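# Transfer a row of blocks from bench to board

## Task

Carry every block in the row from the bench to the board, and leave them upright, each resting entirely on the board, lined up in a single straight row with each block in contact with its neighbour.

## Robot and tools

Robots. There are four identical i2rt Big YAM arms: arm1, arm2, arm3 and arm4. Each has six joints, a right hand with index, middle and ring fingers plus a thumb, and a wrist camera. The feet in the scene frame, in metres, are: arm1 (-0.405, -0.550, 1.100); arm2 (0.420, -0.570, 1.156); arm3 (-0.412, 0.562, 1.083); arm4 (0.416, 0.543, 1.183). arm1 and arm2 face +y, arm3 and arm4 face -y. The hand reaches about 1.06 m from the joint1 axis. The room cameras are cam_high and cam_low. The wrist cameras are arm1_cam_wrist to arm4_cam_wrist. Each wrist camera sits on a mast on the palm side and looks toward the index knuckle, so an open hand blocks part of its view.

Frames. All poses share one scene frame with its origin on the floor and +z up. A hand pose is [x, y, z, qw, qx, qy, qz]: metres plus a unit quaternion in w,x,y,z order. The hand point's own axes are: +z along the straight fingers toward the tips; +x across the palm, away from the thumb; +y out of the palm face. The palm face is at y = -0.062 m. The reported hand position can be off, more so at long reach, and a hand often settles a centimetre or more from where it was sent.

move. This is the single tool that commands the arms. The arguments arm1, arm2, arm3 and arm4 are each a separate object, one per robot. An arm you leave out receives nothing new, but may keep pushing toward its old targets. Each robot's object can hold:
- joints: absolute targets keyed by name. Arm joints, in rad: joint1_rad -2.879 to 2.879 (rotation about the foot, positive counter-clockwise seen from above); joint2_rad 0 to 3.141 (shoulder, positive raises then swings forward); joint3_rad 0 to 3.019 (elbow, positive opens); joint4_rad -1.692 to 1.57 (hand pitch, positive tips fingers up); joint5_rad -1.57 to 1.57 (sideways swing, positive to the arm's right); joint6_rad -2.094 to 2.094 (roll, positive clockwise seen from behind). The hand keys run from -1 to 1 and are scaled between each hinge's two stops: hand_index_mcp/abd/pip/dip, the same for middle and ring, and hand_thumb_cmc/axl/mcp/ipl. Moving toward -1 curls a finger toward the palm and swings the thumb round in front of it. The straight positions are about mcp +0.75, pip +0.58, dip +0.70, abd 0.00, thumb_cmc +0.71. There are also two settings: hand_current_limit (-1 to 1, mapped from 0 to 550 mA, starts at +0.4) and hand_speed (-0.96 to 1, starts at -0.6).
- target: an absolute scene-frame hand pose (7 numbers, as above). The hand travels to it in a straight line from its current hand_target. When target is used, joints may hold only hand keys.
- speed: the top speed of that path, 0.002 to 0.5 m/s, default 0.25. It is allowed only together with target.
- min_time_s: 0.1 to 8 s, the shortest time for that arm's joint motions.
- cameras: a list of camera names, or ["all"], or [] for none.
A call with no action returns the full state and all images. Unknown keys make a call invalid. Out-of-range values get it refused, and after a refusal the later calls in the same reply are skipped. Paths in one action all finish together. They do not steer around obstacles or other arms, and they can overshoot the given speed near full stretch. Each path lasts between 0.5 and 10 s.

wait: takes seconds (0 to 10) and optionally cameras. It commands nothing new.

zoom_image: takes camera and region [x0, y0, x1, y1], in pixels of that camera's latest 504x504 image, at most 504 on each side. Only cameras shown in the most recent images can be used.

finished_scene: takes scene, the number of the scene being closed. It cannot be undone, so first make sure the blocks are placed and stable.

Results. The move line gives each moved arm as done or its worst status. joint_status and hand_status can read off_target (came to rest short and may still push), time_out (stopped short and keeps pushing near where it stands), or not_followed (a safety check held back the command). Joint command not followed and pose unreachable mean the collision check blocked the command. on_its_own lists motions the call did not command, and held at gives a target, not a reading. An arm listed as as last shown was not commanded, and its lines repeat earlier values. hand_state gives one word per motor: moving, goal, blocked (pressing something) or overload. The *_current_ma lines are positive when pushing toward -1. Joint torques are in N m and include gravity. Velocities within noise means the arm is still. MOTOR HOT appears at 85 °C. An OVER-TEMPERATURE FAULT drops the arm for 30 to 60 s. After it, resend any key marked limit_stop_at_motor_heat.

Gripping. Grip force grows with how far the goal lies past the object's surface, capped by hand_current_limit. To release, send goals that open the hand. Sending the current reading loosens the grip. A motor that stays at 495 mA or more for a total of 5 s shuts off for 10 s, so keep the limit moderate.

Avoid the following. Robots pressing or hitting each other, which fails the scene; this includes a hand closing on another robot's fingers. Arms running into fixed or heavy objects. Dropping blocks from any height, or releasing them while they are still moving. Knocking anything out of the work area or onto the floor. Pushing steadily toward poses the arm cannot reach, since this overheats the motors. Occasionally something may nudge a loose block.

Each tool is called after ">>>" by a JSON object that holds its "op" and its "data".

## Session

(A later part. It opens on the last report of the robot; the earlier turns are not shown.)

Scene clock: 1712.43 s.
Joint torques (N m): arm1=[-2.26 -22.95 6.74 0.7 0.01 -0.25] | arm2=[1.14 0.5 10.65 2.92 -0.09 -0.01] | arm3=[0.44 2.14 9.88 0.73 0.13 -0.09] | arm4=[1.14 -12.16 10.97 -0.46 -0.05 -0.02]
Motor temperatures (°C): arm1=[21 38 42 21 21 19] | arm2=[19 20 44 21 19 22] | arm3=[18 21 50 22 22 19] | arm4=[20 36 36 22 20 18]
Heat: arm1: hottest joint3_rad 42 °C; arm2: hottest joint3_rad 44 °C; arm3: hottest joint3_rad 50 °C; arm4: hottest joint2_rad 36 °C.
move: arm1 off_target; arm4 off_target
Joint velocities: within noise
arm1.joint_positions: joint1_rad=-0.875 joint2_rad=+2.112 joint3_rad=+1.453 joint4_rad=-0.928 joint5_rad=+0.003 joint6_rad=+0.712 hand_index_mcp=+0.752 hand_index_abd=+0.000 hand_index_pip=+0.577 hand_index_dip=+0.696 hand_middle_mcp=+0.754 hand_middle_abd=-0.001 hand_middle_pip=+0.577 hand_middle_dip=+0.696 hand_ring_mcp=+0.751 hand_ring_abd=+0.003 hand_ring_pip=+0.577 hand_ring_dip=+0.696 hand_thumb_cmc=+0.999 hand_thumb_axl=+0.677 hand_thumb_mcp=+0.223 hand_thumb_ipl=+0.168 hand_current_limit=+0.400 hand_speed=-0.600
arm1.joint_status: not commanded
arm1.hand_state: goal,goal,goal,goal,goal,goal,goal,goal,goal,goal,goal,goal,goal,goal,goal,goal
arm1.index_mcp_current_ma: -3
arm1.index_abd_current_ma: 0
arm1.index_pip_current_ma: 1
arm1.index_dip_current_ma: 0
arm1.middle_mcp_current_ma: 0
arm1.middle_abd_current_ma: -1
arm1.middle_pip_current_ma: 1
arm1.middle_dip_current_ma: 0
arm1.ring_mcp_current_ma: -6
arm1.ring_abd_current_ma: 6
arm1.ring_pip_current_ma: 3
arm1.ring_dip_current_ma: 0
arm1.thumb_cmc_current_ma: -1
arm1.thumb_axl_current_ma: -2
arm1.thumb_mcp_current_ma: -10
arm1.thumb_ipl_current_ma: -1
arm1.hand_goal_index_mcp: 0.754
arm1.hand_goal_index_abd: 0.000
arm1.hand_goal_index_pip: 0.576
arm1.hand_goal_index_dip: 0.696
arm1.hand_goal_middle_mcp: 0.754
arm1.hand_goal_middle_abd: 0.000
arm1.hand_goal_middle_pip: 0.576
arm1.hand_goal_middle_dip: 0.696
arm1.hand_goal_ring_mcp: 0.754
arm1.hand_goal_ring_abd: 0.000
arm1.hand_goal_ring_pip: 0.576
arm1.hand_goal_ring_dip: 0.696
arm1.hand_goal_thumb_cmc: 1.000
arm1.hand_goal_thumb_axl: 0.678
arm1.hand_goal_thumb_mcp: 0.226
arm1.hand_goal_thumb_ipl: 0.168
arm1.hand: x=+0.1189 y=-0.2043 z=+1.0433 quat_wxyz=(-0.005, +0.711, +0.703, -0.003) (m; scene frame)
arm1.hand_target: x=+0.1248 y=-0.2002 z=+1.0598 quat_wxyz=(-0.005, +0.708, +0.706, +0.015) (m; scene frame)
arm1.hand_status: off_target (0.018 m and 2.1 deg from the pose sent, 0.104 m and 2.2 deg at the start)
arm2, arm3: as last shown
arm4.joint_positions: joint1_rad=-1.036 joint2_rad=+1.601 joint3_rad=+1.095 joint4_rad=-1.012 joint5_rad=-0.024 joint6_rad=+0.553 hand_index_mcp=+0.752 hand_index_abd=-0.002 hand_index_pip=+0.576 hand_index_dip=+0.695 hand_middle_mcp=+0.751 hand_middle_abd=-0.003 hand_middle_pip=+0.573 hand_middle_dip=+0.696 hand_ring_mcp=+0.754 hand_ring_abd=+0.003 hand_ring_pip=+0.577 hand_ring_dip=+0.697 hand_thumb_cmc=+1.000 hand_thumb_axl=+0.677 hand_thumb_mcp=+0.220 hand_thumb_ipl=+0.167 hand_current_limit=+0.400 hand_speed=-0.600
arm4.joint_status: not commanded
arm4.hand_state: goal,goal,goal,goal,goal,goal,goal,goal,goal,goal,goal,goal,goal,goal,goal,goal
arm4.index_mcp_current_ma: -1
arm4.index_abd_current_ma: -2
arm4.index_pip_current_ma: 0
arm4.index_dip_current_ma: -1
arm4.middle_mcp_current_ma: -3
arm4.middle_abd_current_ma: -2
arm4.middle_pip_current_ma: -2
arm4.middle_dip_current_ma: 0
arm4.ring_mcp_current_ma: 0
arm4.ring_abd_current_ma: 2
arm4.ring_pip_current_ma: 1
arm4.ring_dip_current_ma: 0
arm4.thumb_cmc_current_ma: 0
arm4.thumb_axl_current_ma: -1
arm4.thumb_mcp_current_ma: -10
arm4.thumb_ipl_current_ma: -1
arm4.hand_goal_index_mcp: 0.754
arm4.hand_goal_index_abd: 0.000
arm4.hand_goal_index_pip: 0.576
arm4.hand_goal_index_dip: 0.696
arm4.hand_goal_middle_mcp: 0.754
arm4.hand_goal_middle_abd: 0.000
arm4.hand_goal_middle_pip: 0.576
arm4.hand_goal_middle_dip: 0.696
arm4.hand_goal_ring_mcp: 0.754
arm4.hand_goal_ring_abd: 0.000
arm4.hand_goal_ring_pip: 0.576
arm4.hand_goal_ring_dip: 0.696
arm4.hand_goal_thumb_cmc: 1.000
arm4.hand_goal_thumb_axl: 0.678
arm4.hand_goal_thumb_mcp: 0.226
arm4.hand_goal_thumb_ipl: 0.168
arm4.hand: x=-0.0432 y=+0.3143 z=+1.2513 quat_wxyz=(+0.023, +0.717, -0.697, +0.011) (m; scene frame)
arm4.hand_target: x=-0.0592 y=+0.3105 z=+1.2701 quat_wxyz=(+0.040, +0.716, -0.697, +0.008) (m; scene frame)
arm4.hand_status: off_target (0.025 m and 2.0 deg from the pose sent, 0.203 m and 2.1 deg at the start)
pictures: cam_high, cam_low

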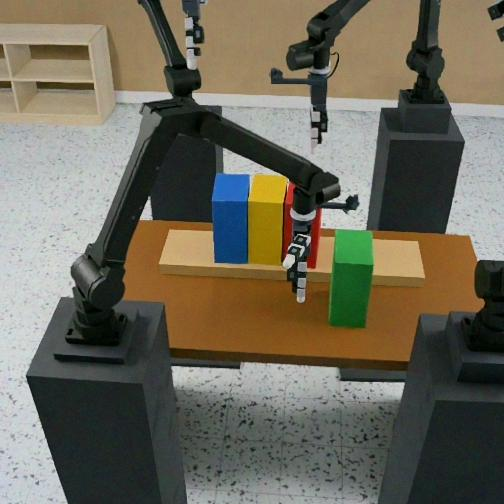

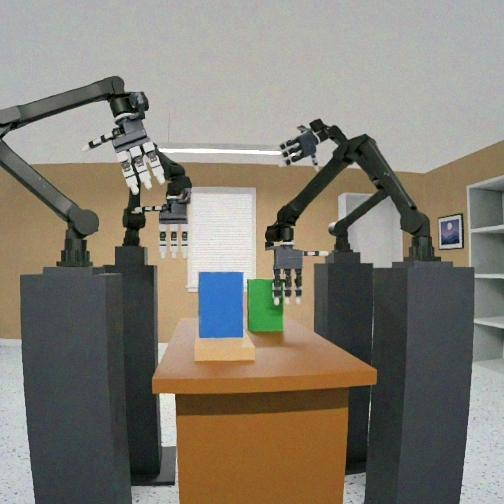

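>>> {"op": "move", "data": {"arm1": {"target": [0.14, -0.34, 1.05, -0.008, 0.708, 0.706, 0.015], "speed": 0.15}, "arm4": {"target": [0.07, 0.15, 1.28, 0.045, 0.716, -0.697, 0.012], "speed": 0.2}}}

>>> {"op": "move", "data": {"arm1": {"target": [0.285, -0.33, 1.005, -0.008, 0.708, 0.706, 0.015], "speed": 0.15}, "arm4": {"target": [0.07, 0.12, 1.02, 0.045, 0.716, -0.697, 0.012], "speed": 0.15}, "cameras": ["cam_high", "cam_low"]}}

>>> {"op": "zoom_image", "data": {"camera": "cam_high", "region": [190, 160, 400, 340]}}

Scene clock: 1771.80 s.
Joint torques (N m): arm1=[-1.96 -20.31 6.11 0.73 0.01 -0.26] | arm2=[1.14 0.44 10.65 2.91 -0.1 -0.02] | arm3=[0.32 1.73 9.85 0.65 0.13 -0.1] | arm4=[1.73 -10.75 11.66 -0.18 0.08 0.24]
Motor temperatures (°C): arm1=[21 36 38 21 20 19] | arm2=[19 20 44 21 19 22] | arm3=[18 21 50 22 22 19] | arm4=[20 34 36 22 19 18]
Heat: arm1: hottest joint3_rad 38 °C; arm2: hottest joint3_rad 44 °C; arm3: hottest joint3_rad 50 °C; arm4: hottest joint3_rad 36 °C.
move: arm1 off_target; arm4 off_target
Joint velocities: within noise
arm1.joint_positions: joint1_rad=-1.112 joint2_rad=+1.994 joint3_rad=+1.221 joint4_rad=-0.815 joint5_rad=-0.007 joint6_rad=+0.480 hand_index_mcp=+0.752 hand_index_abd=+0.000 hand_index_pip=+0.577 hand_index_dip=+0.696 hand_middle_mcp=+0.754 hand_middle_abd=-0.001 hand_middle_pip=+0.577 hand_middle_dip=+0.696 hand_ring_mcp=+0.751 hand_ring_abd=+0.003 hand_ring_pip=+0.577 hand_ring_dip=+0.696 hand_thumb_cmc=+0.999 hand_thumb_axl=+0.677 hand_thumb_mcp=+0.223 hand_thumb_ipl=+0.168 hand_current_limit=+0.400 hand_speed=-0.600
arm1.joint_status: not commanded
arm1.hand_state: goal,goal,goal,goal,goal,goal,goal,goal,goal,goal,goal,goal,goal,goal,goal,goal
arm1.index_mcp_current_ma: -3
arm1.index_abd_current_ma: 0
arm1.index_pip_current_ma: 1
arm1.index_dip_current_ma: 0
arm1.middle_mcp_current_ma: 0
arm1.middle_abd_current_ma: -1
arm1.middle_pip_current_ma: 1
arm1.middle_dip_current_ma: 0
arm1.ring_mcp_current_ma: -6
arm1.ring_abd_current_ma: 6
arm1.ring_pip_current_ma: 3
arm1.ring_dip_current_ma: 0
arm1.thumb_cmc_current_ma: -1
arm1.thumb_axl_current_ma: -2
arm1.thumb_mcp_current_ma: -10
arm1.thumb_ipl_current_ma: -1
arm1.hand_goal_index_mcp: 0.754
arm1.hand_goal_index_abd: 0.000
arm1.hand_goal_index_pip: 0.576
arm1.hand_goal_index_dip: 0.696
arm1.hand_goal_middle_mcp: 0.754
arm1.hand_goal_middle_abd: 0.000
arm1.hand_goal_middle_pip: 0.576
arm1.hand_goal_middle_dip: 0.696
arm1.hand_goal_ring_mcp: 0.754
arm1.hand_goal_ring_abd: 0.000
arm1.hand_goal_ring_pip: 0.576
arm1.hand_goal_ring_dip: 0.696
arm1.hand_goal_thumb_cmc: 1.000
arm1.hand_goal_thumb_axl: 0.678
arm1.hand_goal_thumb_mcp: 0.226
arm1.hand_goal_thumb_ipl: 0.168
arm1.hand: x=+0.1344 y=-0.3451 z=+1.0352 quat_wxyz=(-0.012, +0.713, +0.701, -0.002) (m; scene frame)
arm1.hand_target: x=+0.1398 y=-0.3400 z=+1.0498 quat_wxyz=(-0.008, +0.708, +0.706, +0.015) (m; scene frame)
arm1.hand_status: off_target (0.017 m and 2.1 deg from the pose sent, 0.138 m and 2.1 deg at the start)
arm2, arm3: as last shown
arm4.joint_positions: joint1_rad=-0.597 joint2_rad=+1.622 joint3_rad=+1.159 joint4_rad=-1.030 joint5_rad=+0.007 joint6_rad=+0.976 hand_index_mcp=+0.752 hand_index_abd=-0.002 hand_index_pip=+0.576 hand_index_dip=+0.695 hand_middle_mcp=+0.751 hand_middle_abd=-0.003 hand_middle_pip=+0.573 hand_middle_dip=+0.696 hand_ring_mcp=+0.754 hand_ring_abd=+0.003 hand_ring_pip=+0.577 hand_ring_dip=+0.697 hand_thumb_cmc=+1.000 hand_thumb_axl=+0.677 hand_thumb_mcp=+0.220 hand_thumb_ipl=+0.167 hand_current_limit=+0.400 hand_speed=-0.600
arm4.joint_status: not commanded
arm4.hand_state: goal,goal,goal,goal,goal,goal,goal,goal,goal,goal,goal,goal,goal,goal,goal,goal
arm4.index_mcp_current_ma: -1
arm4.index_abd_current_ma: -2
arm4.index_pip_current_ma: 0
arm4.index_dip_current_ma: -1
arm4.middle_mcp_current_ma: -3
arm4.middle_abd_current_ma: -2
arm4.middle_pip_current_ma: -2
arm4.middle_dip_current_ma: 0
arm4.ring_mcp_current_ma: 0
arm4.ring_abd_current_ma: 2
arm4.ring_pip_current_ma: 1
arm4.ring_dip_current_ma: 0
arm4.thumb_cmc_current_ma: 0
arm4.thumb_axl_current_ma: -1
arm4.thumb_mcp_current_ma: -10
arm4.thumb_ipl_current_ma: -1
arm4.hand_goal_index_mcp: 0.754
arm4.hand_goal_index_abd: 0.000
arm4.hand_goal_index_pip: 0.576
arm4.hand_goal_index_dip: 0.696
arm4.hand_goal_middle_mcp: 0.754
arm4.hand_goal_middle_abd: 0.000
arm4.hand_goal_middle_pip: 0.576
arm4.hand_goal_middle_dip: 0.696
arm4.hand_goal_ring_mcp: 0.754
arm4.hand_goal_ring_abd: 0.000
arm4.hand_goal_ring_pip: 0.576
arm4.hand_goal_ring_dip: 0.696
arm4.hand_goal_thumb_cmc: 1.000
arm4.hand_goal_thumb_axl: 0.678
arm4.hand_goal_thumb_mcp: 0.226
arm4.hand_goal_thumb_ipl: 0.168
arm4.hand: x=+0.0817 y=+0.1626 z=+1.2674 quat_wxyz=(+0.033, +0.722, -0.691, +0.010) (m; scene frame)
arm4.hand_target: x=+0.0703 y=+0.1506 z=+1.2802 quat_wxyz=(+0.045, +0.716, -0.697, +0.012) (m; scene frame)
arm4.hand_status: off_target (0.021 m and 1.7 deg from the pose sent, 0.202 m and 2.6 deg at the start)
pictures: none

Scene clock: 1774.23 s.
Joint torques (N m): arm1=[-2.55 -21.6 10.85 -0.01 -0.01 -0.26] | arm2=[1.14 0.44 10.65 2.91 -0.1 -0.01] | arm3=[0.21 1.55 9.92 0.7 0.12 -0.09] | arm4=[1.96 -14.97 6.26 0.68 0.11 0.24]
Motor temperatures (°C): arm1=[21 36 38 21 20 19] | arm2=[19 20 44 21 19 22] | arm3=[18 21 50 22 22 19] | arm4=[20 34 36 22 19 18]
Heat: arm1: hottest joint3_rad 38 °C; arm2: hottest joint3_rad 44 °C; arm3: hottest joint3_rad 50 °C; arm4: hottest joint3_rad 36 °C.
move: arm1 off_target; arm4 off_target
Joint velocities: within noise
arm1.joint_positions: joint1_rad=-1.191 joint2_rad=+2.303 joint3_rad=+1.681 joint4_rad=-0.955 joint5_rad=-0.008 joint6_rad=+0.392 hand_index_mcp=+0.752 hand_index_abd=+0.000 hand_index_pip=+0.577 hand_index_dip=+0.696 hand_middle_mcp=+0.754 hand_middle_abd=-0.001 hand_middle_pip=+0.577 hand_middle_dip=+0.696 hand_ring_mcp=+0.751 hand_ring_abd=+0.003 hand_ring_pip=+0.577 hand_ring_dip=+0.696 hand_thumb_cmc=+0.999 hand_thumb_axl=+0.677 hand_thumb_mcp=+0.223 hand_thumb_ipl=+0.168 hand_current_limit=+0.400 hand_speed=-0.600
arm1.joint_status: not commanded
arm1.hand_state: goal,goal,goal,goal,goal,goal,goal,goal,goal,goal,goal,goal,goal,goal,goal,goal
arm1.index_mcp_current_ma: -3
arm1.index_abd_current_ma: 0
arm1.index_pip_current_ma: 1
arm1.index_dip_current_ma: 0
arm1.middle_mcp_current_ma: 0
arm1.middle_abd_current_ma: -1
arm1.middle_pip_current_ma: 1
arm1.middle_dip_current_ma: 0
arm1.ring_mcp_current_ma: -6
arm1.ring_abd_current_ma: 6
arm1.ring_pip_current_ma: 3
arm1.ring_dip_current_ma: 0
arm1.thumb_cmc_current_ma: -1
arm1.thumb_axl_current_ma: -2
arm1.thumb_mcp_current_ma: -10
arm1.thumb_ipl_current_ma: -1
arm1.hand_goal_index_mcp: 0.754
arm1.hand_goal_index_abd: 0.000
arm1.hand_goal_index_pip: 0.576
arm1.hand_goal_index_dip: 0.696
arm1.hand_goal_middle_mcp: 0.754
arm1.hand_goal_middle_abd: 0.000
arm1.hand_goal_middle_pip: 0.576
arm1.hand_goal_middle_dip: 0.696
arm1.hand_goal_ring_mcp: 0.754
arm1.hand_goal_ring_abd: 0.000
arm1.hand_goal_ring_pip: 0.576
arm1.hand_goal_ring_dip: 0.696
arm1.hand_goal_thumb_cmc: 1.000
arm1.hand_goal_thumb_axl: 0.678
arm1.hand_goal_thumb_mcp: 0.226
arm1.hand_goal_thumb_ipl: 0.168
arm1.hand: x=+0.2677 y=-0.3327 z=+0.9985 quat_wxyz=(-0.011, +0.710, +0.705, +0.004) (m; scene frame)
arm1.hand_target: x=+0.2844 y=-0.3303 z=+1.0054 quat_wxyz=(-0.008, +0.708, +0.706, +0.015) (m; scene frame)
arm1.hand_status: off_target (0.019 m and 1.3 deg from the pose sent, 0.154 m and 2.1 deg at the start)
arm2, arm3: as last shown
arm4.joint_positions: joint1_rad=-0.588 joint2_rad=+2.155 joint3_rad=+1.117 joint4_rad=-0.474 joint5_rad=+0.008 joint6_rad=+1.002 hand_index_mcp=+0.752 hand_index_abd=-0.002 hand_index_pip=+0.576 hand_index_dip=+0.695 hand_middle_mcp=+0.751 hand_middle_abd=-0.003 hand_middle_pip=+0.573 hand_middle_dip=+0.696 hand_ring_mcp=+0.754 hand_ring_abd=+0.003 hand_ring_pip=+0.577 hand_ring_dip=+0.697 hand_thumb_cmc=+1.000 hand_thumb_axl=+0.677 hand_thumb_mcp=+0.220 hand_thumb_ipl=+0.167 hand_current_limit=+0.400 hand_speed=-0.600
arm4.joint_status: not commanded
arm4.hand_state: goal,goal,goal,goal,goal,goal,goal,goal,goal,goal,goal,goal,goal,goal,goal,goal
arm4.index_mcp_current_ma: -1
arm4.index_abd_current_ma: -2
arm4.index_pip_current_ma: 0
arm4.index_dip_current_ma: -1
arm4.middle_mcp_current_ma: -3
arm4.middle_abd_current_ma: -2
arm4.middle_pip_current_ma: -2
arm4.middle_dip_current_ma: 0
arm4.ring_mcp_current_ma: 0
arm4.ring_abd_current_ma: 2
arm4.ring_pip_current_ma: 1
arm4.ring_dip_current_ma: 0
arm4.thumb_cmc_current_ma: 0
arm4.thumb_axl_current_ma: -1
arm4.thumb_mcp_current_ma: -10
arm4.thumb_ipl_current_ma: -1
arm4.hand_goal_index_mcp: 0.754
arm4.hand_goal_index_abd: 0.000
arm4.hand_goal_index_pip: 0.576
arm4.hand_goal_index_dip: 0.696
arm4.hand_goal_middle_mcp: 0.754
arm4.hand_goal_middle_abd: 0.000
arm4.hand_goal_middle_pip: 0.576
arm4.hand_goal_middle_dip: 0.696
arm4.hand_goal_ring_mcp: 0.754
arm4.hand_goal_ring_abd: 0.000
arm4.hand_goal_ring_pip: 0.576
arm4.hand_goal_ring_dip: 0.696
arm4.hand_goal_thumb_cmc: 1.000
arm4.hand_goal_thumb_axl: 0.678
arm4.hand_goal_thumb_mcp: 0.226
arm4.hand_goal_thumb_ipl: 0.168
arm4.hand: x=+0.0759 y=+0.1402 z=+1.0119 quat_wxyz=(+0.024, +0.716, -0.698, +0.008) (m; scene frame)
arm4.hand_target: x=+0.0704 y=+0.1203 z=+1.0205 quat_wxyz=(+0.045, +0.716, -0.697, +0.012) (m; scene frame)
arm4.hand_status: off_target (0.023 m and 2.5 deg from the pose sent, 0.251 m and 1.7 deg at the start)
pictures: cam_high, cam_low

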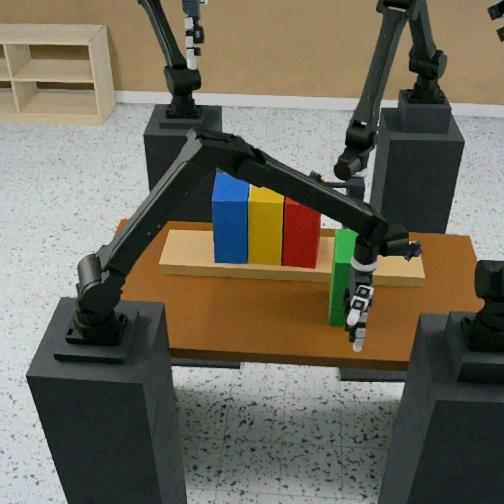

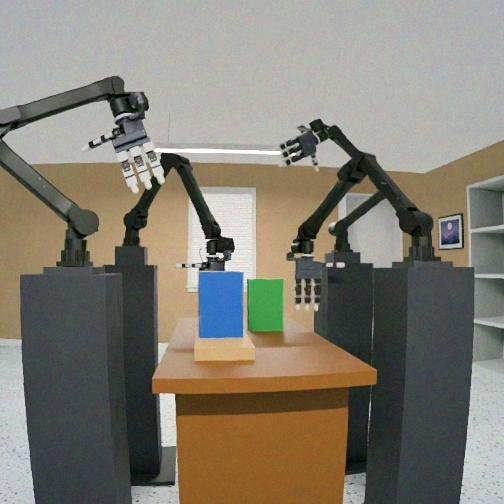

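Scaled by 2.400 from the camera's 504x504 image, which has a finer 720x720 frame.

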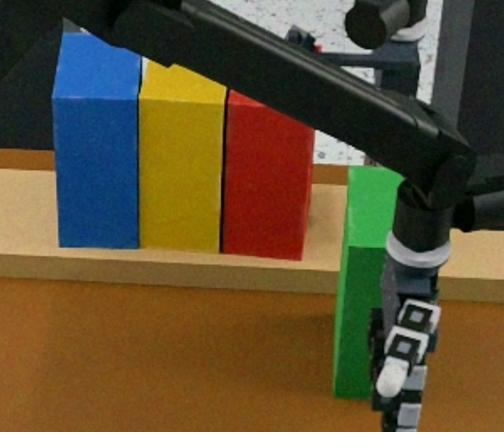

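>>> {"op": "move", "data": {"arm1": {"target": [0.282, -0.275, 0.995, -0.010, 0.708, 0.706, 0.02], "speed": 0.1}, "arm4": {"target": [0.068, 0.06, 1.005, 0.05, 0.716, -0.697, 0.015], "speed": 0.1}}}

>>> {"op": "move", "data": {"arm1": {"target": [0.282, -0.210, 0.995, -0.010, 0.708, 0.706, 0.02], "speed": 0.05}, "arm4": {"target": [0.068, -0.007, 1.005, 0.05, 0.716, -0.697, 0.015], "speed": 0.05}, "cameras": ["cam_high", "cam_low"]}}

>>> {"op": "zoom_image", "data": {"camera": "cam_high", "region": [190, 160, 400, 340]}}

Scene clock: 1784.60 s.
Joint torques (N m): arm1=[-2.08 -22.3 11.17 -0.01 0.06 -0.02] | arm2=[1.08 0.5 10.65 2.92 -0.1 -0.01] | arm3=[0.21 1.79 9.84 0.62 0.16 -0.09] | arm4=[2.08 -15.62 7.86 -0.34 0.15 0.21]
Motor temperatures (°C): arm1=[21 36 38 21 20 19] | arm2=[19 20 44 21 19 22] | arm3=[18 21 50 22 22 19] | arm4=[20 34 35 22 19 18]
Heat: arm1: hottest joint3_rad 38 °C; arm2: hottest joint3_rad 44 °C; arm3: hottest joint3_rad 50 °C; arm4: hottest joint3_rad 35 °C.
move: arm1 off_target; arm4 off_target
Joint velocities: within noise
arm1.joint_positions: joint1_rad=-1.121 joint2_rad=+2.360 joint3_rad=+1.758 joint4_rad=-0.967 joint5_rad=-0.016 joint6_rad=+0.444 hand_index_mcp=+0.752 hand_index_abd=+0.000 hand_index_pip=+0.577 hand_index_dip=+0.696 hand_middle_mcp=+0.754 hand_middle_abd=-0.001 hand_middle_pip=+0.577 hand_middle_dip=+0.696 hand_ring_mcp=+0.751 hand_ring_abd=+0.003 hand_ring_pip=+0.577 hand_ring_dip=+0.696 hand_thumb_cmc=+0.999 hand_thumb_axl=+0.677 hand_thumb_mcp=+0.223 hand_thumb_ipl=+0.168 hand_current_limit=+0.400 hand_speed=-0.600
arm1.joint_status: not commanded
arm1.hand_state: goal,goal,goal,goal,goal,goal,goal,goal,goal,goal,goal,goal,goal,goal,goal,goal
arm1.index_mcp_current_ma: -3
arm1.index_abd_current_ma: 0
arm1.index_pip_current_ma: 1
arm1.index_dip_current_ma: 0
arm1.middle_mcp_current_ma: 0
arm1.middle_abd_current_ma: -1
arm1.middle_pip_current_ma: 1
arm1.middle_dip_current_ma: 0
arm1.ring_mcp_current_ma: -6
arm1.ring_abd_current_ma: 6
arm1.ring_pip_current_ma: 3
arm1.ring_dip_current_ma: 0
arm1.thumb_cmc_current_ma: -1
arm1.thumb_axl_current_ma: -2
arm1.thumb_mcp_current_ma: -10
arm1.thumb_ipl_current_ma: -1
arm1.hand_goal_index_mcp: 0.754
arm1.hand_goal_index_abd: 0.000
arm1.hand_goal_index_pip: 0.576
arm1.hand_goal_index_dip: 0.696
arm1.hand_goal_middle_mcp: 0.754
arm1.hand_goal_middle_abd: 0.000
arm1.hand_goal_middle_pip: 0.576
arm1.hand_goal_middle_dip: 0.696
arm1.hand_goal_ring_mcp: 0.754
arm1.hand_goal_ring_abd: 0.000
arm1.hand_goal_ring_pip: 0.576
arm1.hand_goal_ring_dip: 0.696
arm1.hand_goal_thumb_cmc: 1.000
arm1.hand_goal_thumb_axl: 0.678
arm1.hand_goal_thumb_mcp: 0.226
arm1.hand_goal_thumb_ipl: 0.168
arm1.hand: x=+0.2665 y=-0.2807 z=+0.9881 quat_wxyz=(-0.013, +0.703, +0.711, +0.009) (m; scene frame)
arm1.hand_target: x=+0.2813 y=-0.2752 z=+0.9954 quat_wxyz=(-0.010, +0.708, +0.706, +0.020) (m; scene frame)
arm1.hand_status: off_target (0.018 m and 1.6 deg from the pose sent, 0.060 m and 1.9 deg at the start)
arm2, arm3: as last shown
arm4.joint_positions: joint1_rad=-0.534 joint2_rad=+2.249 joint3_rad=+1.289 joint4_rad=-0.508 joint5_rad=+0.011 joint6_rad=+1.052 hand_index_mcp=+0.752 hand_index_abd=-0.002 hand_index_pip=+0.576 hand_index_dip=+0.695 hand_middle_mcp=+0.751 hand_middle_abd=-0.003 hand_middle_pip=+0.573 hand_middle_dip=+0.696 hand_ring_mcp=+0.754 hand_ring_abd=+0.003 hand_ring_pip=+0.577 hand_ring_dip=+0.697 hand_thumb_cmc=+1.000 hand_thumb_axl=+0.677 hand_thumb_mcp=+0.220 hand_thumb_ipl=+0.167 hand_current_limit=+0.400 hand_speed=-0.600
arm4.joint_status: not commanded
arm4.hand_state: goal,goal,goal,goal,goal,goal,goal,goal,goal,goal,goal,goal,goal,goal,goal,goal
arm4.index_mcp_current_ma: -1
arm4.index_abd_current_ma: -2
arm4.index_pip_current_ma: 0
arm4.index_dip_current_ma: -1
arm4.middle_mcp_current_ma: -3
arm4.middle_abd_current_ma: -2
arm4.middle_pip_current_ma: -2
arm4.middle_dip_current_ma: 0
arm4.ring_mcp_current_ma: 0
arm4.ring_abd_current_ma: 2
arm4.ring_pip_current_ma: 1
arm4.ring_dip_current_ma: 0
arm4.thumb_cmc_current_ma: 0
arm4.thumb_axl_current_ma: -1
arm4.thumb_mcp_current_ma: -10
arm4.thumb_ipl_current_ma: -1
arm4.hand_goal_index_mcp: 0.754
arm4.hand_goal_index_abd: 0.000
arm4.hand_goal_index_pip: 0.576
arm4.hand_goal_index_dip: 0.696
arm4.hand_goal_middle_mcp: 0.754
arm4.hand_goal_middle_abd: 0.000
arm4.hand_goal_middle_pip: 0.576
arm4.hand_goal_middle_dip: 0.696
arm4.hand_goal_ring_mcp: 0.754
arm4.hand_goal_ring_abd: 0.000
arm4.hand_goal_ring_pip: 0.576
arm4.hand_goal_ring_dip: 0.696
arm4.hand_goal_thumb_cmc: 1.000
arm4.hand_goal_thumb_axl: 0.678
arm4.hand_goal_thumb_mcp: 0.226
arm4.hand_goal_thumb_ipl: 0.168
arm4.hand: x=+0.0706 y=+0.0735 z=+1.0032 quat_wxyz=(+0.045, +0.717, -0.696, +0.014) (m; scene frame)
arm4.hand_target: x=+0.0683 y=+0.0602 z=+1.0053 quat_wxyz=(+0.050, +0.716, -0.696, +0.015) (m; scene frame)
arm4.hand_status: off_target (0.014 m and 0.7 deg from the pose sent, 0.081 m and 3.1 deg at the start)
pictures: none

Scene clock: 1786.43 s.
Joint torques (N m): arm1=[2.55 -21.89 12.64 0.87 -0.68 0.07] | arm2=[1.14 0.5 10.65 2.91 -0.1 -0.01] | arm3=[0.56 1.55 9.84 0.62 0.14 -0.09] | arm4=[4.95 -15.79 11.86 0.91 -0.25 0.26]
Motor temperatures (°C): arm1=[21 36 38 21 20 19] | arm2=[19 20 44 21 19 22] | arm3=[18 21 50 22 22 19] | arm4=[20 34 35 22 19 18]
Heat: arm1: hottest joint3_rad 38 °C; arm2: hottest joint3_rad 44 °C; arm3: hottest joint3_rad 50 °C; arm4: hottest joint3_rad 35 °C.
move: arm1 off_target; arm4 off_target
Joint velocities: within noise
arm1.joint_positions: joint1_rad=-1.098 joint2_rad=+2.414 joint3_rad=+1.879 joint4_rad=-1.055 joint5_rad=+0.005 joint6_rad=+0.519 hand_index_mcp=+0.752 hand_index_abd=+0.000 hand_index_pip=+0.577 hand_index_dip=+0.696 hand_middle_mcp=+0.754 hand_middle_abd=-0.001 hand_middle_pip=+0.577 hand_middle_dip=+0.696 hand_ring_mcp=+0.752 hand_ring_abd=+0.011 hand_ring_pip=+0.577 hand_ring_dip=+0.696 hand_thumb_cmc=+1.000 hand_thumb_axl=+0.677 hand_thumb_mcp=+0.223 hand_thumb_ipl=+0.168 hand_current_limit=+0.400 hand_speed=-0.600
arm1.joint_status: not commanded
arm1.hand_state: goal,goal,goal,goal,goal,goal,goal,goal,goal,goal,goal,goal,goal,goal,goal,goal
arm1.index_mcp_current_ma: -3
arm1.index_abd_current_ma: 0
arm1.index_pip_current_ma: 1
arm1.index_dip_current_ma: 0
arm1.middle_mcp_current_ma: 0
arm1.middle_abd_current_ma: -1
arm1.middle_pip_current_ma: 1
arm1.middle_dip_current_ma: 0
arm1.ring_mcp_current_ma: -4
arm1.ring_abd_current_ma: 26
arm1.ring_pip_current_ma: 1
arm1.ring_dip_current_ma: 0
arm1.thumb_cmc_current_ma: -1
arm1.thumb_axl_current_ma: -2
arm1.thumb_mcp_current_ma: -10
arm1.thumb_ipl_current_ma: -1
arm1.hand_goal_index_mcp: 0.754
arm1.hand_goal_index_abd: 0.000
arm1.hand_goal_index_pip: 0.576
arm1.hand_goal_index_dip: 0.696
arm1.hand_goal_middle_mcp: 0.754
arm1.hand_goal_middle_abd: 0.000
arm1.hand_goal_middle_pip: 0.576
arm1.hand_goal_middle_dip: 0.696
arm1.hand_goal_ring_mcp: 0.754
arm1.hand_goal_ring_abd: 0.000
arm1.hand_goal_ring_pip: 0.576
arm1.hand_goal_ring_dip: 0.696
arm1.hand_goal_thumb_cmc: 1.000
arm1.hand_goal_thumb_axl: 0.678
arm1.hand_goal_thumb_mcp: 0.226
arm1.hand_goal_thumb_ipl: 0.168
arm1.hand: x=+0.2781 y=-0.2660 z=+0.9927 quat_wxyz=(-0.007, +0.721, +0.692, -0.005) (m; scene frame)
arm1.hand_target: x=+0.2778 y=-0.2116 z=+0.9965 quat_wxyz=(-0.011, +0.707, +0.706, +0.021) (m; scene frame)
arm1.hand_status: off_target (0.056 m and 3.6 deg from the pose sent, 0.073 m and 1.6 deg at the start)
arm2.joint_positions: joint1_rad=+0.023 joint2_rad=+0.633 joint3_rad=+1.412 joint4_rad=-1.240 joint5_rad=-0.029 joint6_rad=+1.095 hand_index_mcp=+0.754 hand_index_abd=+0.001 hand_index_pip=+0.577 hand_index_dip=+0.696 hand_middle_mcp=+0.755 hand_middle_abd=+0.000 hand_middle_pip=+0.577 hand_middle_dip=+0.696 hand_ring_mcp=+0.755 hand_ring_abd=+0.001 hand_ring_pip=+0.577 hand_ring_dip=+0.696 hand_thumb_cmc=+0.714 hand_thumb_axl=+0.677 hand_thumb_mcp=+0.226 hand_thumb_ipl=+0.168 hand_current_limit=+0.400 hand_speed=-0.600
arm2.joint_status: not commanded
arm2.hand_state: goal,goal,goal,goal,goal,goal,goal,overload,goal,goal,goal,goal,goal,goal,goal,goal
arm2.index_mcp_current_ma: 0
arm2.index_abd_current_ma: 0
arm2.index_pip_current_ma: 1
arm2.index_dip_current_ma: 0
arm2.middle_mcp_current_ma: 0
arm2.middle_abd_current_ma: 0
arm2.middle_pip_current_ma: 1
arm2.middle_dip_current_ma: 0
arm2.ring_mcp_current_ma: 0
arm2.ring_abd_current_ma: 0
arm2.ring_pip_current_ma: 1
arm2.ring_dip_current_ma: 0
arm2.thumb_cmc_current_ma: 0
arm2.thumb_axl_current_ma: -1
arm2.thumb_mcp_current_ma: 0
arm2.thumb_ipl_current_ma: 0
arm2.hand_goal_index_mcp: 0.754
arm2.hand_goal_index_abd: 0.000
arm2.hand_goal_index_pip: 0.576
arm2.hand_goal_index_dip: 0.696
arm2.hand_goal_middle_mcp: 0.754
arm2.hand_goal_middle_abd: 0.000
arm2.hand_goal_middle_pip: 0.576
arm2.hand_goal_middle_dip: 0.696
arm2.hand_goal_ring_mcp: 0.754
arm2.hand_goal_ring_abd: 0.000
arm2.hand_goal_ring_pip: 0.576
arm2.hand_goal_ring_dip: 0.696
arm2.hand_goal_thumb_cmc: 0.714
arm2.hand_goal_thumb_axl: 0.678
arm2.hand_goal_thumb_mcp: 0.226
arm2.hand_goal_thumb_ipl: 0.168
arm2.hand: x=+0.4982 y=-0.2990 z=+1.7344 quat_wxyz=(-0.293, +0.427, +0.739, +0.431) (m; scene frame)
arm2.hand_target: x=+0.4985 y=-0.3023 z=+1.7450 quat_wxyz=(-0.299, +0.424, +0.733, +0.439) (m; scene frame)
arm2.hand_status: not commanded
arm3.joint_positions: joint1_rad=+0.532 joint2_rad=+0.650 joint3_rad=+1.150 joint4_rad=-1.682 joint5_rad=+0.135 joint6_rad=+2.007 hand_index_mcp=+0.753 hand_index_abd=+0.002 hand_index_pip=+0.576 hand_index_dip=+0.696 hand_middle_mcp=+0.754 hand_middle_abd=+0.001 hand_middle_pip=+0.577 hand_middle_dip=+0.696 hand_ring_mcp=+0.752 hand_ring_abd=+0.002 hand_ring_pip=+0.574 hand_ring_dip=+0.696 hand_thumb_cmc=+1.000 hand_thumb_axl=+0.677 hand_thumb_mcp=+0.223 hand_thumb_ipl=+0.168 hand_current_limit=+0.400 hand_speed=-0.600
arm3.joint_status: not commanded
arm3.hand_state: goal,goal,goal,goal,goal,goal,goal,goal,goal,goal,goal,goal,goal,goal,goal,goal
arm3.index_mcp_current_ma: -2
arm3.index_abd_current_ma: 3
arm3.index_pip_current_ma: 0
arm3.index_dip_current_ma: 0
arm3.middle_mcp_current_ma: 1
arm3.middle_abd_current_ma: 1
arm3.middle_pip_current_ma: 1
arm3.middle_dip_current_ma: 0
arm3.ring_mcp_current_ma: -4
arm3.ring_abd_current_ma: 4
arm3.ring_pip_current_ma: -4
arm3.ring_dip_current_ma: 0
arm3.thumb_cmc_current_ma: 0
arm3.thumb_axl_current_ma: -1
arm3.thumb_mcp_current_ma: -9
arm3.thumb_ipl_current_ma: -1
arm3.hand_goal_index_mcp: 0.754
arm3.hand_goal_index_abd: 0.000
arm3.hand_goal_index_pip: 0.576
arm3.hand_goal_index_dip: 0.696
arm3.hand_goal_middle_mcp: 0.754
arm3.hand_goal_middle_abd: 0.000
arm3.hand_goal_middle_pip: 0.576
arm3.hand_goal_middle_dip: 0.696
arm3.hand_goal_ring_mcp: 0.754
arm3.hand_goal_ring_abd: 0.000
arm3.hand_goal_ring_pip: 0.576
arm3.hand_goal_ring_dip: 0.696
arm3.hand_goal_thumb_cmc: 1.000
arm3.hand_goal_thumb_axl: 0.678
arm3.hand_goal_thumb_mcp: 0.226
arm3.hand_goal_thumb_ipl: 0.168
arm3.hand: x=-0.4197 y=+0.4011 z=+1.4404 quat_wxyz=(+0.118, +0.724, -0.659, +0.169) (m; scene frame)
arm3.hand_target: x=-0.4199 y=+0.3990 z=+1.4489 quat_wxyz=(+0.120, +0.724, -0.657, +0.173) (m; scene frame)
arm3.hand_status: not commanded
arm4.joint_positions: joint1_rad=-0.513 joint2_rad=+2.323 joint3_rad=+1.451 joint4_rad=-0.663 joint5_rad=+0.026 joint6_rad=+1.099 hand_index_mcp=+0.752 hand_index_abd=-0.002 hand_index_pip=+0.576 hand_index_dip=+0.695 hand_middle_mcp=+0.751 hand_middle_abd=-0.003 hand_middle_pip=+0.573 hand_middle_dip=+0.696 hand_ring_mcp=+0.753 hand_ring_abd=+0.003 hand_ring_pip=+0.577 hand_ring_dip=+0.697 hand_thumb_cmc=+1.000 hand_thumb_axl=+0.677 hand_thumb_mcp=+0.220 hand_thumb_ipl=+0.167 hand_current_limit=+0.400 hand_speed=-0.600
arm4.joint_status: not commanded
arm4.hand_state: goal,goal,goal,goal,goal,goal,goal,goal,goal,goal,goal,goal,goal,goal,goal,goal
arm4.index_mcp_current_ma: -1
arm4.index_abd_current_ma: -2
arm4.index_pip_current_ma: 0
arm4.index_dip_current_ma: -1
arm4.middle_mcp_current_ma: -3
arm4.middle_abd_current_ma: -2
arm4.middle_pip_current_ma: -2
arm4.middle_dip_current_ma: 0
arm4.ring_mcp_current_ma: -1
arm4.ring_abd_current_ma: 2
arm4.ring_pip_current_ma: 1
arm4.ring_dip_current_ma: 0
arm4.thumb_cmc_current_ma: 0
arm4.thumb_axl_current_ma: -1
arm4.thumb_mcp_current_ma: -10
arm4.thumb_ipl_current_ma: -1
arm4.hand_goal_index_mcp: 0.754
arm4.hand_goal_index_abd: 0.000
arm4.hand_goal_index_pip: 0.576
arm4.hand_goal_index_dip: 0.696
arm4.hand_goal_middle_mcp: 0.754
arm4.hand_goal_middle_abd: 0.000
arm4.hand_goal_middle_pip: 0.576
arm4.hand_goal_middle_dip: 0.696
arm4.hand_goal_ring_mcp: 0.754
arm4.hand_goal_ring_abd: 0.000
arm4.hand_goal_ring_pip: 0.576
arm4.hand_goal_ring_dip: 0.696
arm4.hand_goal_thumb_cmc: 1.000
arm4.hand_goal_thumb_axl: 0.678
arm4.hand_goal_thumb_mcp: 0.226
arm4.hand_goal_thumb_ipl: 0.168
arm4.hand: x=+0.0663 y=+0.0458 z=+1.0004 quat_wxyz=(+0.015, +0.709, -0.705, -0.002) (m; scene frame)
arm4.hand_target: x=+0.0706 y=-0.0041 z=+1.0080 quat_wxyz=(+0.050, +0.716, -0.696, +0.016) (m; scene frame)
arm4.hand_status: off_target (0.053 m and 4.6 deg from the pose sent, 0.081 m and 0.7 deg at the start)
pictures: cam_high, cam_low

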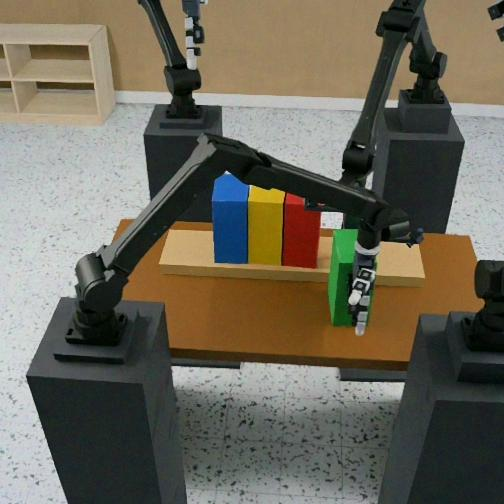

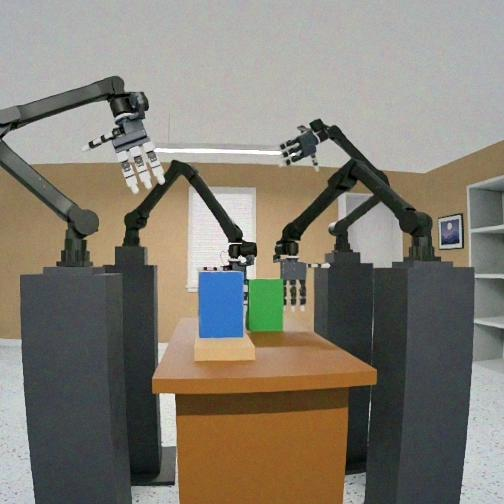

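Scaled by 2.400 from the camera's 504x504 image, which has a finer 720x720 frame.

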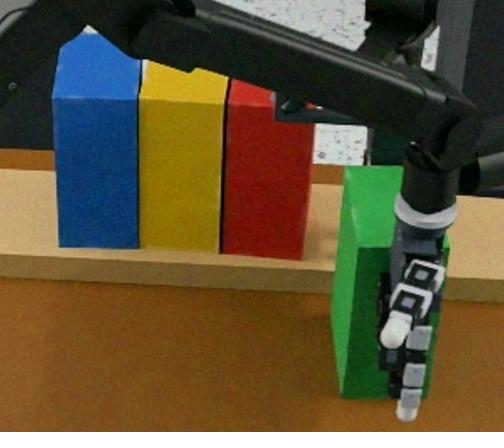

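>>> {"op": "move", "data": {"arm1": {"target": [0.272, -0.210, 1.045, -0.010, 0.708, 0.706, 0.03], "speed": 0.05}, "arm4": {"target": [0.083, -0.010, 1.055, 0.06, 0.716, -0.697, 0.02], "speed": 0.05}}}

>>> {"op": "move", "data": {"arm1": {"target": [0.272, -0.210, 1.085, -0.010, 0.708, 0.706, 0.035], "speed": 0.05}, "arm4": {"target": [0.083, -0.010, 1.11, 0.06, 0.716, -0.697, 0.025], "speed": 0.05}, "cameras": ["cam_high", "cam_low"]}}

>>> {"op": "zoom_image", "data": {"camera": "cam_high", "region": [190, 160, 400, 340]}}

Scene clock: 1811.47 s.
Joint torques (N m): arm1=[2.67 -29.98 8.84 0.51 -0.87 -0.12] | arm2=[1.14 0.44 10.65 2.91 -0.1 -0.01] | arm3=[0.73 1.79 9.89 0.68 0.13 -0.12] | arm4=[4.07 -22.18 8.18 0.84 -0.33 0.2]
Motor temperatures (°C): arm1=[21 36 41 21 21 19] | arm2=[19 20 44 21 19 22] | arm3=[18 21 51 22 22 19] | arm4=[20 35 34 22 19 18]
Heat: arm1: hottest joint3_rad 41 °C; arm2: hottest joint3_rad 44 °C; arm3: hottest joint3_rad 51 °C; arm4: hottest joint2_rad 35 °C.
move: arm1 off_target; arm4 off_target
Joint velocities: within noise
arm1.joint_positions: joint1_rad=-1.092 joint2_rad=+2.409 joint3_rad=+1.879 joint4_rad=-1.079 joint5_rad=+0.005 joint6_rad=+0.543 hand_index_mcp=+0.752 hand_index_abd=+0.000 hand_index_pip=+0.577 hand_index_dip=+0.696 hand_middle_mcp=+0.754 hand_middle_abd=-0.001 hand_middle_pip=+0.577 hand_middle_dip=+0.696 hand_ring_mcp=+0.749 hand_ring_abd=+0.005 hand_ring_pip=+0.577 hand_ring_dip=+0.696 hand_thumb_cmc=+1.000 hand_thumb_axl=+0.677 hand_thumb_mcp=+0.223 hand_thumb_ipl=+0.168 hand_current_limit=+0.400 hand_speed=-0.600
arm1.joint_status: not commanded
arm1.hand_state: goal,goal,goal,goal,goal,goal,goal,goal,goal,goal,goal,goal,goal,goal,goal,goal
arm1.index_mcp_current_ma: -3
arm1.index_abd_current_ma: 0
arm1.index_pip_current_ma: 1
arm1.index_dip_current_ma: 0
arm1.middle_mcp_current_ma: 0
arm1.middle_abd_current_ma: -1
arm1.middle_pip_current_ma: 1
arm1.middle_dip_current_ma: 0
arm1.ring_mcp_current_ma: -13
arm1.ring_abd_current_ma: 12
arm1.ring_pip_current_ma: 1
arm1.ring_dip_current_ma: 0
arm1.thumb_cmc_current_ma: -1
arm1.thumb_axl_current_ma: -2
arm1.thumb_mcp_current_ma: -10
arm1.thumb_ipl_current_ma: -1
arm1.hand_goal_index_mcp: 0.754
arm1.hand_goal_index_abd: 0.000
arm1.hand_goal_index_pip: 0.576
arm1.hand_goal_index_dip: 0.696
arm1.hand_goal_middle_mcp: 0.754
arm1.hand_goal_middle_abd: 0.000
arm1.hand_goal_middle_pip: 0.576
arm1.hand_goal_middle_dip: 0.696
arm1.hand_goal_ring_mcp: 0.754
arm1.hand_goal_ring_abd: 0.000
arm1.hand_goal_ring_pip: 0.576
arm1.hand_goal_ring_dip: 0.696
arm1.hand_goal_thumb_cmc: 1.000
arm1.hand_goal_thumb_axl: 0.678
arm1.hand_goal_thumb_mcp: 0.226
arm1.hand_goal_thumb_ipl: 0.168
arm1.hand: x=+0.2716 y=-0.2665 z=+0.9950 quat_wxyz=(-0.009, +0.728, +0.686, -0.014) (m; scene frame)
arm1.hand_target: x=+0.2697 y=-0.2116 z=+1.0443 quat_wxyz=(-0.011, +0.707, +0.706, +0.030) (m; scene frame)
arm1.hand_status: off_target (0.075 m and 6.0 deg from the pose sent, 0.077 m and 4.6 deg at the start)
arm2, arm3: as last shown
arm4.joint_positions: joint1_rad=-0.493 joint2_rad=+2.316 joint3_rad=+1.451 joint4_rad=-0.701 joint5_rad=+0.029 joint6_rad=+1.134 hand_index_mcp=+0.752 hand_index_abd=-0.002 hand_index_pip=+0.576 hand_index_dip=+0.695 hand_middle_mcp=+0.751 hand_middle_abd=-0.003 hand_middle_pip=+0.573 hand_middle_dip=+0.696 hand_ring_mcp=+0.753 hand_ring_abd=+0.003 hand_ring_pip=+0.577 hand_ring_dip=+0.697 hand_thumb_cmc=+1.000 hand_thumb_axl=+0.677 hand_thumb_mcp=+0.220 hand_thumb_ipl=+0.167 hand_current_limit=+0.400 hand_speed=-0.600
arm4.joint_status: not commanded
arm4.hand_state: goal,goal,goal,goal,goal,goal,goal,goal,goal,goal,goal,goal,goal,goal,goal,goal
arm4.index_mcp_current_ma: -1
arm4.index_abd_current_ma: -2
arm4.index_pip_current_ma: 0
arm4.index_dip_current_ma: -1
arm4.middle_mcp_current_ma: -3
arm4.middle_abd_current_ma: -2
arm4.middle_pip_current_ma: -2
arm4.middle_dip_current_ma: 0
arm4.ring_mcp_current_ma: -1
arm4.ring_abd_current_ma: 2
arm4.ring_pip_current_ma: 1
arm4.ring_dip_current_ma: 0
arm4.thumb_cmc_current_ma: 0
arm4.thumb_axl_current_ma: -1
arm4.thumb_mcp_current_ma: -10
arm4.thumb_ipl_current_ma: -1
arm4.hand_goal_index_mcp: 0.754
arm4.hand_goal_index_abd: 0.000
arm4.hand_goal_index_pip: 0.576
arm4.hand_goal_index_dip: 0.696
arm4.hand_goal_middle_mcp: 0.754
arm4.hand_goal_middle_abd: 0.000
arm4.hand_goal_middle_pip: 0.576
arm4.hand_goal_middle_dip: 0.696
arm4.hand_goal_ring_mcp: 0.754
arm4.hand_goal_ring_abd: 0.000
arm4.hand_goal_ring_pip: 0.576
arm4.hand_goal_ring_dip: 0.696
arm4.hand_goal_thumb_cmc: 1.000
arm4.hand_goal_thumb_axl: 0.678
arm4.hand_goal_thumb_mcp: 0.226
arm4.hand_goal_thumb_ipl: 0.168
arm4.hand: x=+0.0800 y=+0.0484 z=+1.0037 quat_wxyz=(+0.001, +0.704, -0.710, -0.008) (m; scene frame)
arm4.hand_target: x=+0.0849 y=-0.0068 z=+1.0559 quat_wxyz=(+0.059, +0.715, -0.696, +0.021) (m; scene frame)
arm4.hand_status: off_target (0.078 m and 7.7 deg from the pose sent, 0.080 m and 5.8 deg at the start)
pictures: none

Scene clock: 1813.07 s.
Joint torques (N m): arm1=[2.49 -28.57 10.41 0.55 -0.94 -0.13] | arm2=[1.2 0.44 10.65 2.92 -0.1 -0.02] | arm3=[0.15 1.49 9.89 0.68 0.15 -0.09] | arm4=[3.66 -22.59 9.39 0.9 -0.5 0.12]
Motor temperatures (°C): arm1=[21 36 41 21 21 19] | arm2=[19 20 44 21 19 22] | arm3=[18 21 51 22 22 19] | arm4=[20 35 34 22 19 18]
Heat: arm1: hottest joint3_rad 41 °C; arm2: hottest joint3_rad 44 °C; arm3: hottest joint3_rad 51 °C; arm4: hottest joint2_rad 35 °C.
move: arm1 off_target; arm4 off_target
Joint velocities: within noise
arm1.joint_positions: joint1_rad=-1.090 joint2_rad=+2.341 joint3_rad=+1.872 joint4_rad=-1.135 joint5_rad=+0.004 joint6_rad=+0.545 hand_index_mcp=+0.752 hand_index_abd=+0.000 hand_index_pip=+0.577 hand_index_dip=+0.696 hand_middle_mcp=+0.754 hand_middle_abd=-0.001 hand_middle_pip=+0.577 hand_middle_dip=+0.696 hand_ring_mcp=+0.749 hand_ring_abd=+0.004 hand_ring_pip=+0.577 hand_ring_dip=+0.696 hand_thumb_cmc=+1.000 hand_thumb_axl=+0.677 hand_thumb_mcp=+0.223 hand_thumb_ipl=+0.168 hand_current_limit=+0.400 hand_speed=-0.600
arm1.joint_status: not commanded
arm1.hand_state: goal,goal,goal,goal,goal,goal,goal,goal,goal,goal,goal,goal,goal,goal,goal,goal
arm1.index_mcp_current_ma: -3
arm1.index_abd_current_ma: 0
arm1.index_pip_current_ma: 1
arm1.index_dip_current_ma: 0
arm1.middle_mcp_current_ma: -1
arm1.middle_abd_current_ma: -1
arm1.middle_pip_current_ma: 1
arm1.middle_dip_current_ma: 0
arm1.ring_mcp_current_ma: -14
arm1.ring_abd_current_ma: 7
arm1.ring_pip_current_ma: 1
arm1.ring_dip_current_ma: 0
arm1.thumb_cmc_current_ma: -1
arm1.thumb_axl_current_ma: -2
arm1.thumb_mcp_current_ma: -10
arm1.thumb_ipl_current_ma: -1
arm1.hand_goal_index_mcp: 0.754
arm1.hand_goal_index_abd: 0.000
arm1.hand_goal_index_pip: 0.576
arm1.hand_goal_index_dip: 0.696
arm1.hand_goal_middle_mcp: 0.754
arm1.hand_goal_middle_abd: 0.000
arm1.hand_goal_middle_pip: 0.576
arm1.hand_goal_middle_dip: 0.696
arm1.hand_goal_ring_mcp: 0.754
arm1.hand_goal_ring_abd: 0.000
arm1.hand_goal_ring_pip: 0.576
arm1.hand_goal_ring_dip: 0.696
arm1.hand_goal_thumb_cmc: 1.000
arm1.hand_goal_thumb_axl: 0.678
arm1.hand_goal_thumb_mcp: 0.226
arm1.hand_goal_thumb_ipl: 0.168
arm1.hand: x=+0.2688 y=-0.2668 z=+1.0371 quat_wxyz=(-0.009, +0.728, +0.686, -0.012) (m; scene frame)
arm1.hand_target: x=+0.2689 y=-0.2118 z=+1.0850 quat_wxyz=(-0.011, +0.707, +0.706, +0.035) (m; scene frame)
arm1.hand_status: off_target (0.074 m and 6.3 deg from the pose sent, 0.106 m and 6.5 deg at the start)
arm2, arm3: as last shown
arm4.joint_positions: joint1_rad=-0.490 joint2_rad=+2.223 joint3_rad=+1.444 joint4_rad=-0.801 joint5_rad=+0.023 joint6_rad=+1.134 hand_index_mcp=+0.752 hand_index_abd=-0.002 hand_index_pip=+0.576 hand_index_dip=+0.695 hand_middle_mcp=+0.751 hand_middle_abd=-0.003 hand_middle_pip=+0.573 hand_middle_dip=+0.696 hand_ring_mcp=+0.753 hand_ring_abd=+0.003 hand_ring_pip=+0.577 hand_ring_dip=+0.697 hand_thumb_cmc=+1.000 hand_thumb_axl=+0.677 hand_thumb_mcp=+0.220 hand_thumb_ipl=+0.167 hand_current_limit=+0.400 hand_speed=-0.600
arm4.joint_status: not commanded
arm4.hand_state: goal,goal,goal,goal,goal,goal,goal,goal,goal,goal,goal,goal,goal,goal,goal,goal
arm4.index_mcp_current_ma: -1
arm4.index_abd_current_ma: -2
arm4.index_pip_current_ma: 0
arm4.index_dip_current_ma: -1
arm4.middle_mcp_current_ma: -3
arm4.middle_abd_current_ma: -2
arm4.middle_pip_current_ma: -2
arm4.middle_dip_current_ma: 0
arm4.ring_mcp_current_ma: -1
arm4.ring_abd_current_ma: 2
arm4.ring_pip_current_ma: 1
arm4.ring_dip_current_ma: 0
arm4.thumb_cmc_current_ma: 0
arm4.thumb_axl_current_ma: -1
arm4.thumb_mcp_current_ma: -10
arm4.thumb_ipl_current_ma: -1
arm4.hand_goal_index_mcp: 0.754
arm4.hand_goal_index_abd: 0.000
arm4.hand_goal_index_pip: 0.576
arm4.hand_goal_index_dip: 0.696
arm4.hand_goal_middle_mcp: 0.754
arm4.hand_goal_middle_abd: 0.000
arm4.hand_goal_middle_pip: 0.576
arm4.hand_goal_middle_dip: 0.696
arm4.hand_goal_ring_mcp: 0.754
arm4.hand_goal_ring_abd: 0.000
arm4.hand_goal_ring_pip: 0.576
arm4.hand_goal_ring_dip: 0.696
arm4.hand_goal_thumb_cmc: 1.000
arm4.hand_goal_thumb_axl: 0.678
arm4.hand_goal_thumb_mcp: 0.226
arm4.hand_goal_thumb_ipl: 0.168
arm4.hand: x=+0.0823 y=+0.0494 z=+1.0529 quat_wxyz=(-0.006, +0.705, -0.709, -0.007) (m; scene frame)
arm4.hand_target: x=+0.0852 y=-0.0062 z=+1.1115 quat_wxyz=(+0.059, +0.715, -0.696, +0.026) (m; scene frame)
arm4.hand_status: off_target (0.082 m and 8.7 deg from the pose sent, 0.121 m and 8.0 deg at the start)
pictures: cam_high, cam_low

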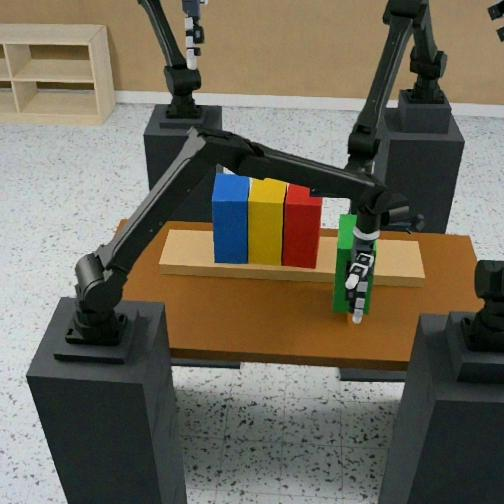

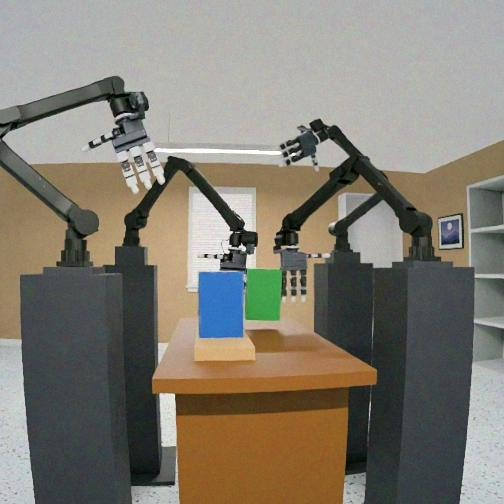

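Scaled by 2.400 from the camera's 504x504 image, which has a finer 720x720 frame.

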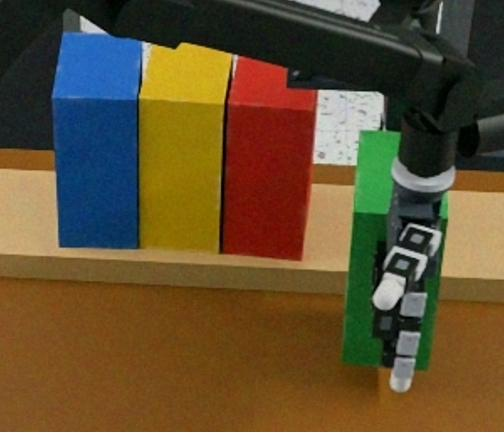

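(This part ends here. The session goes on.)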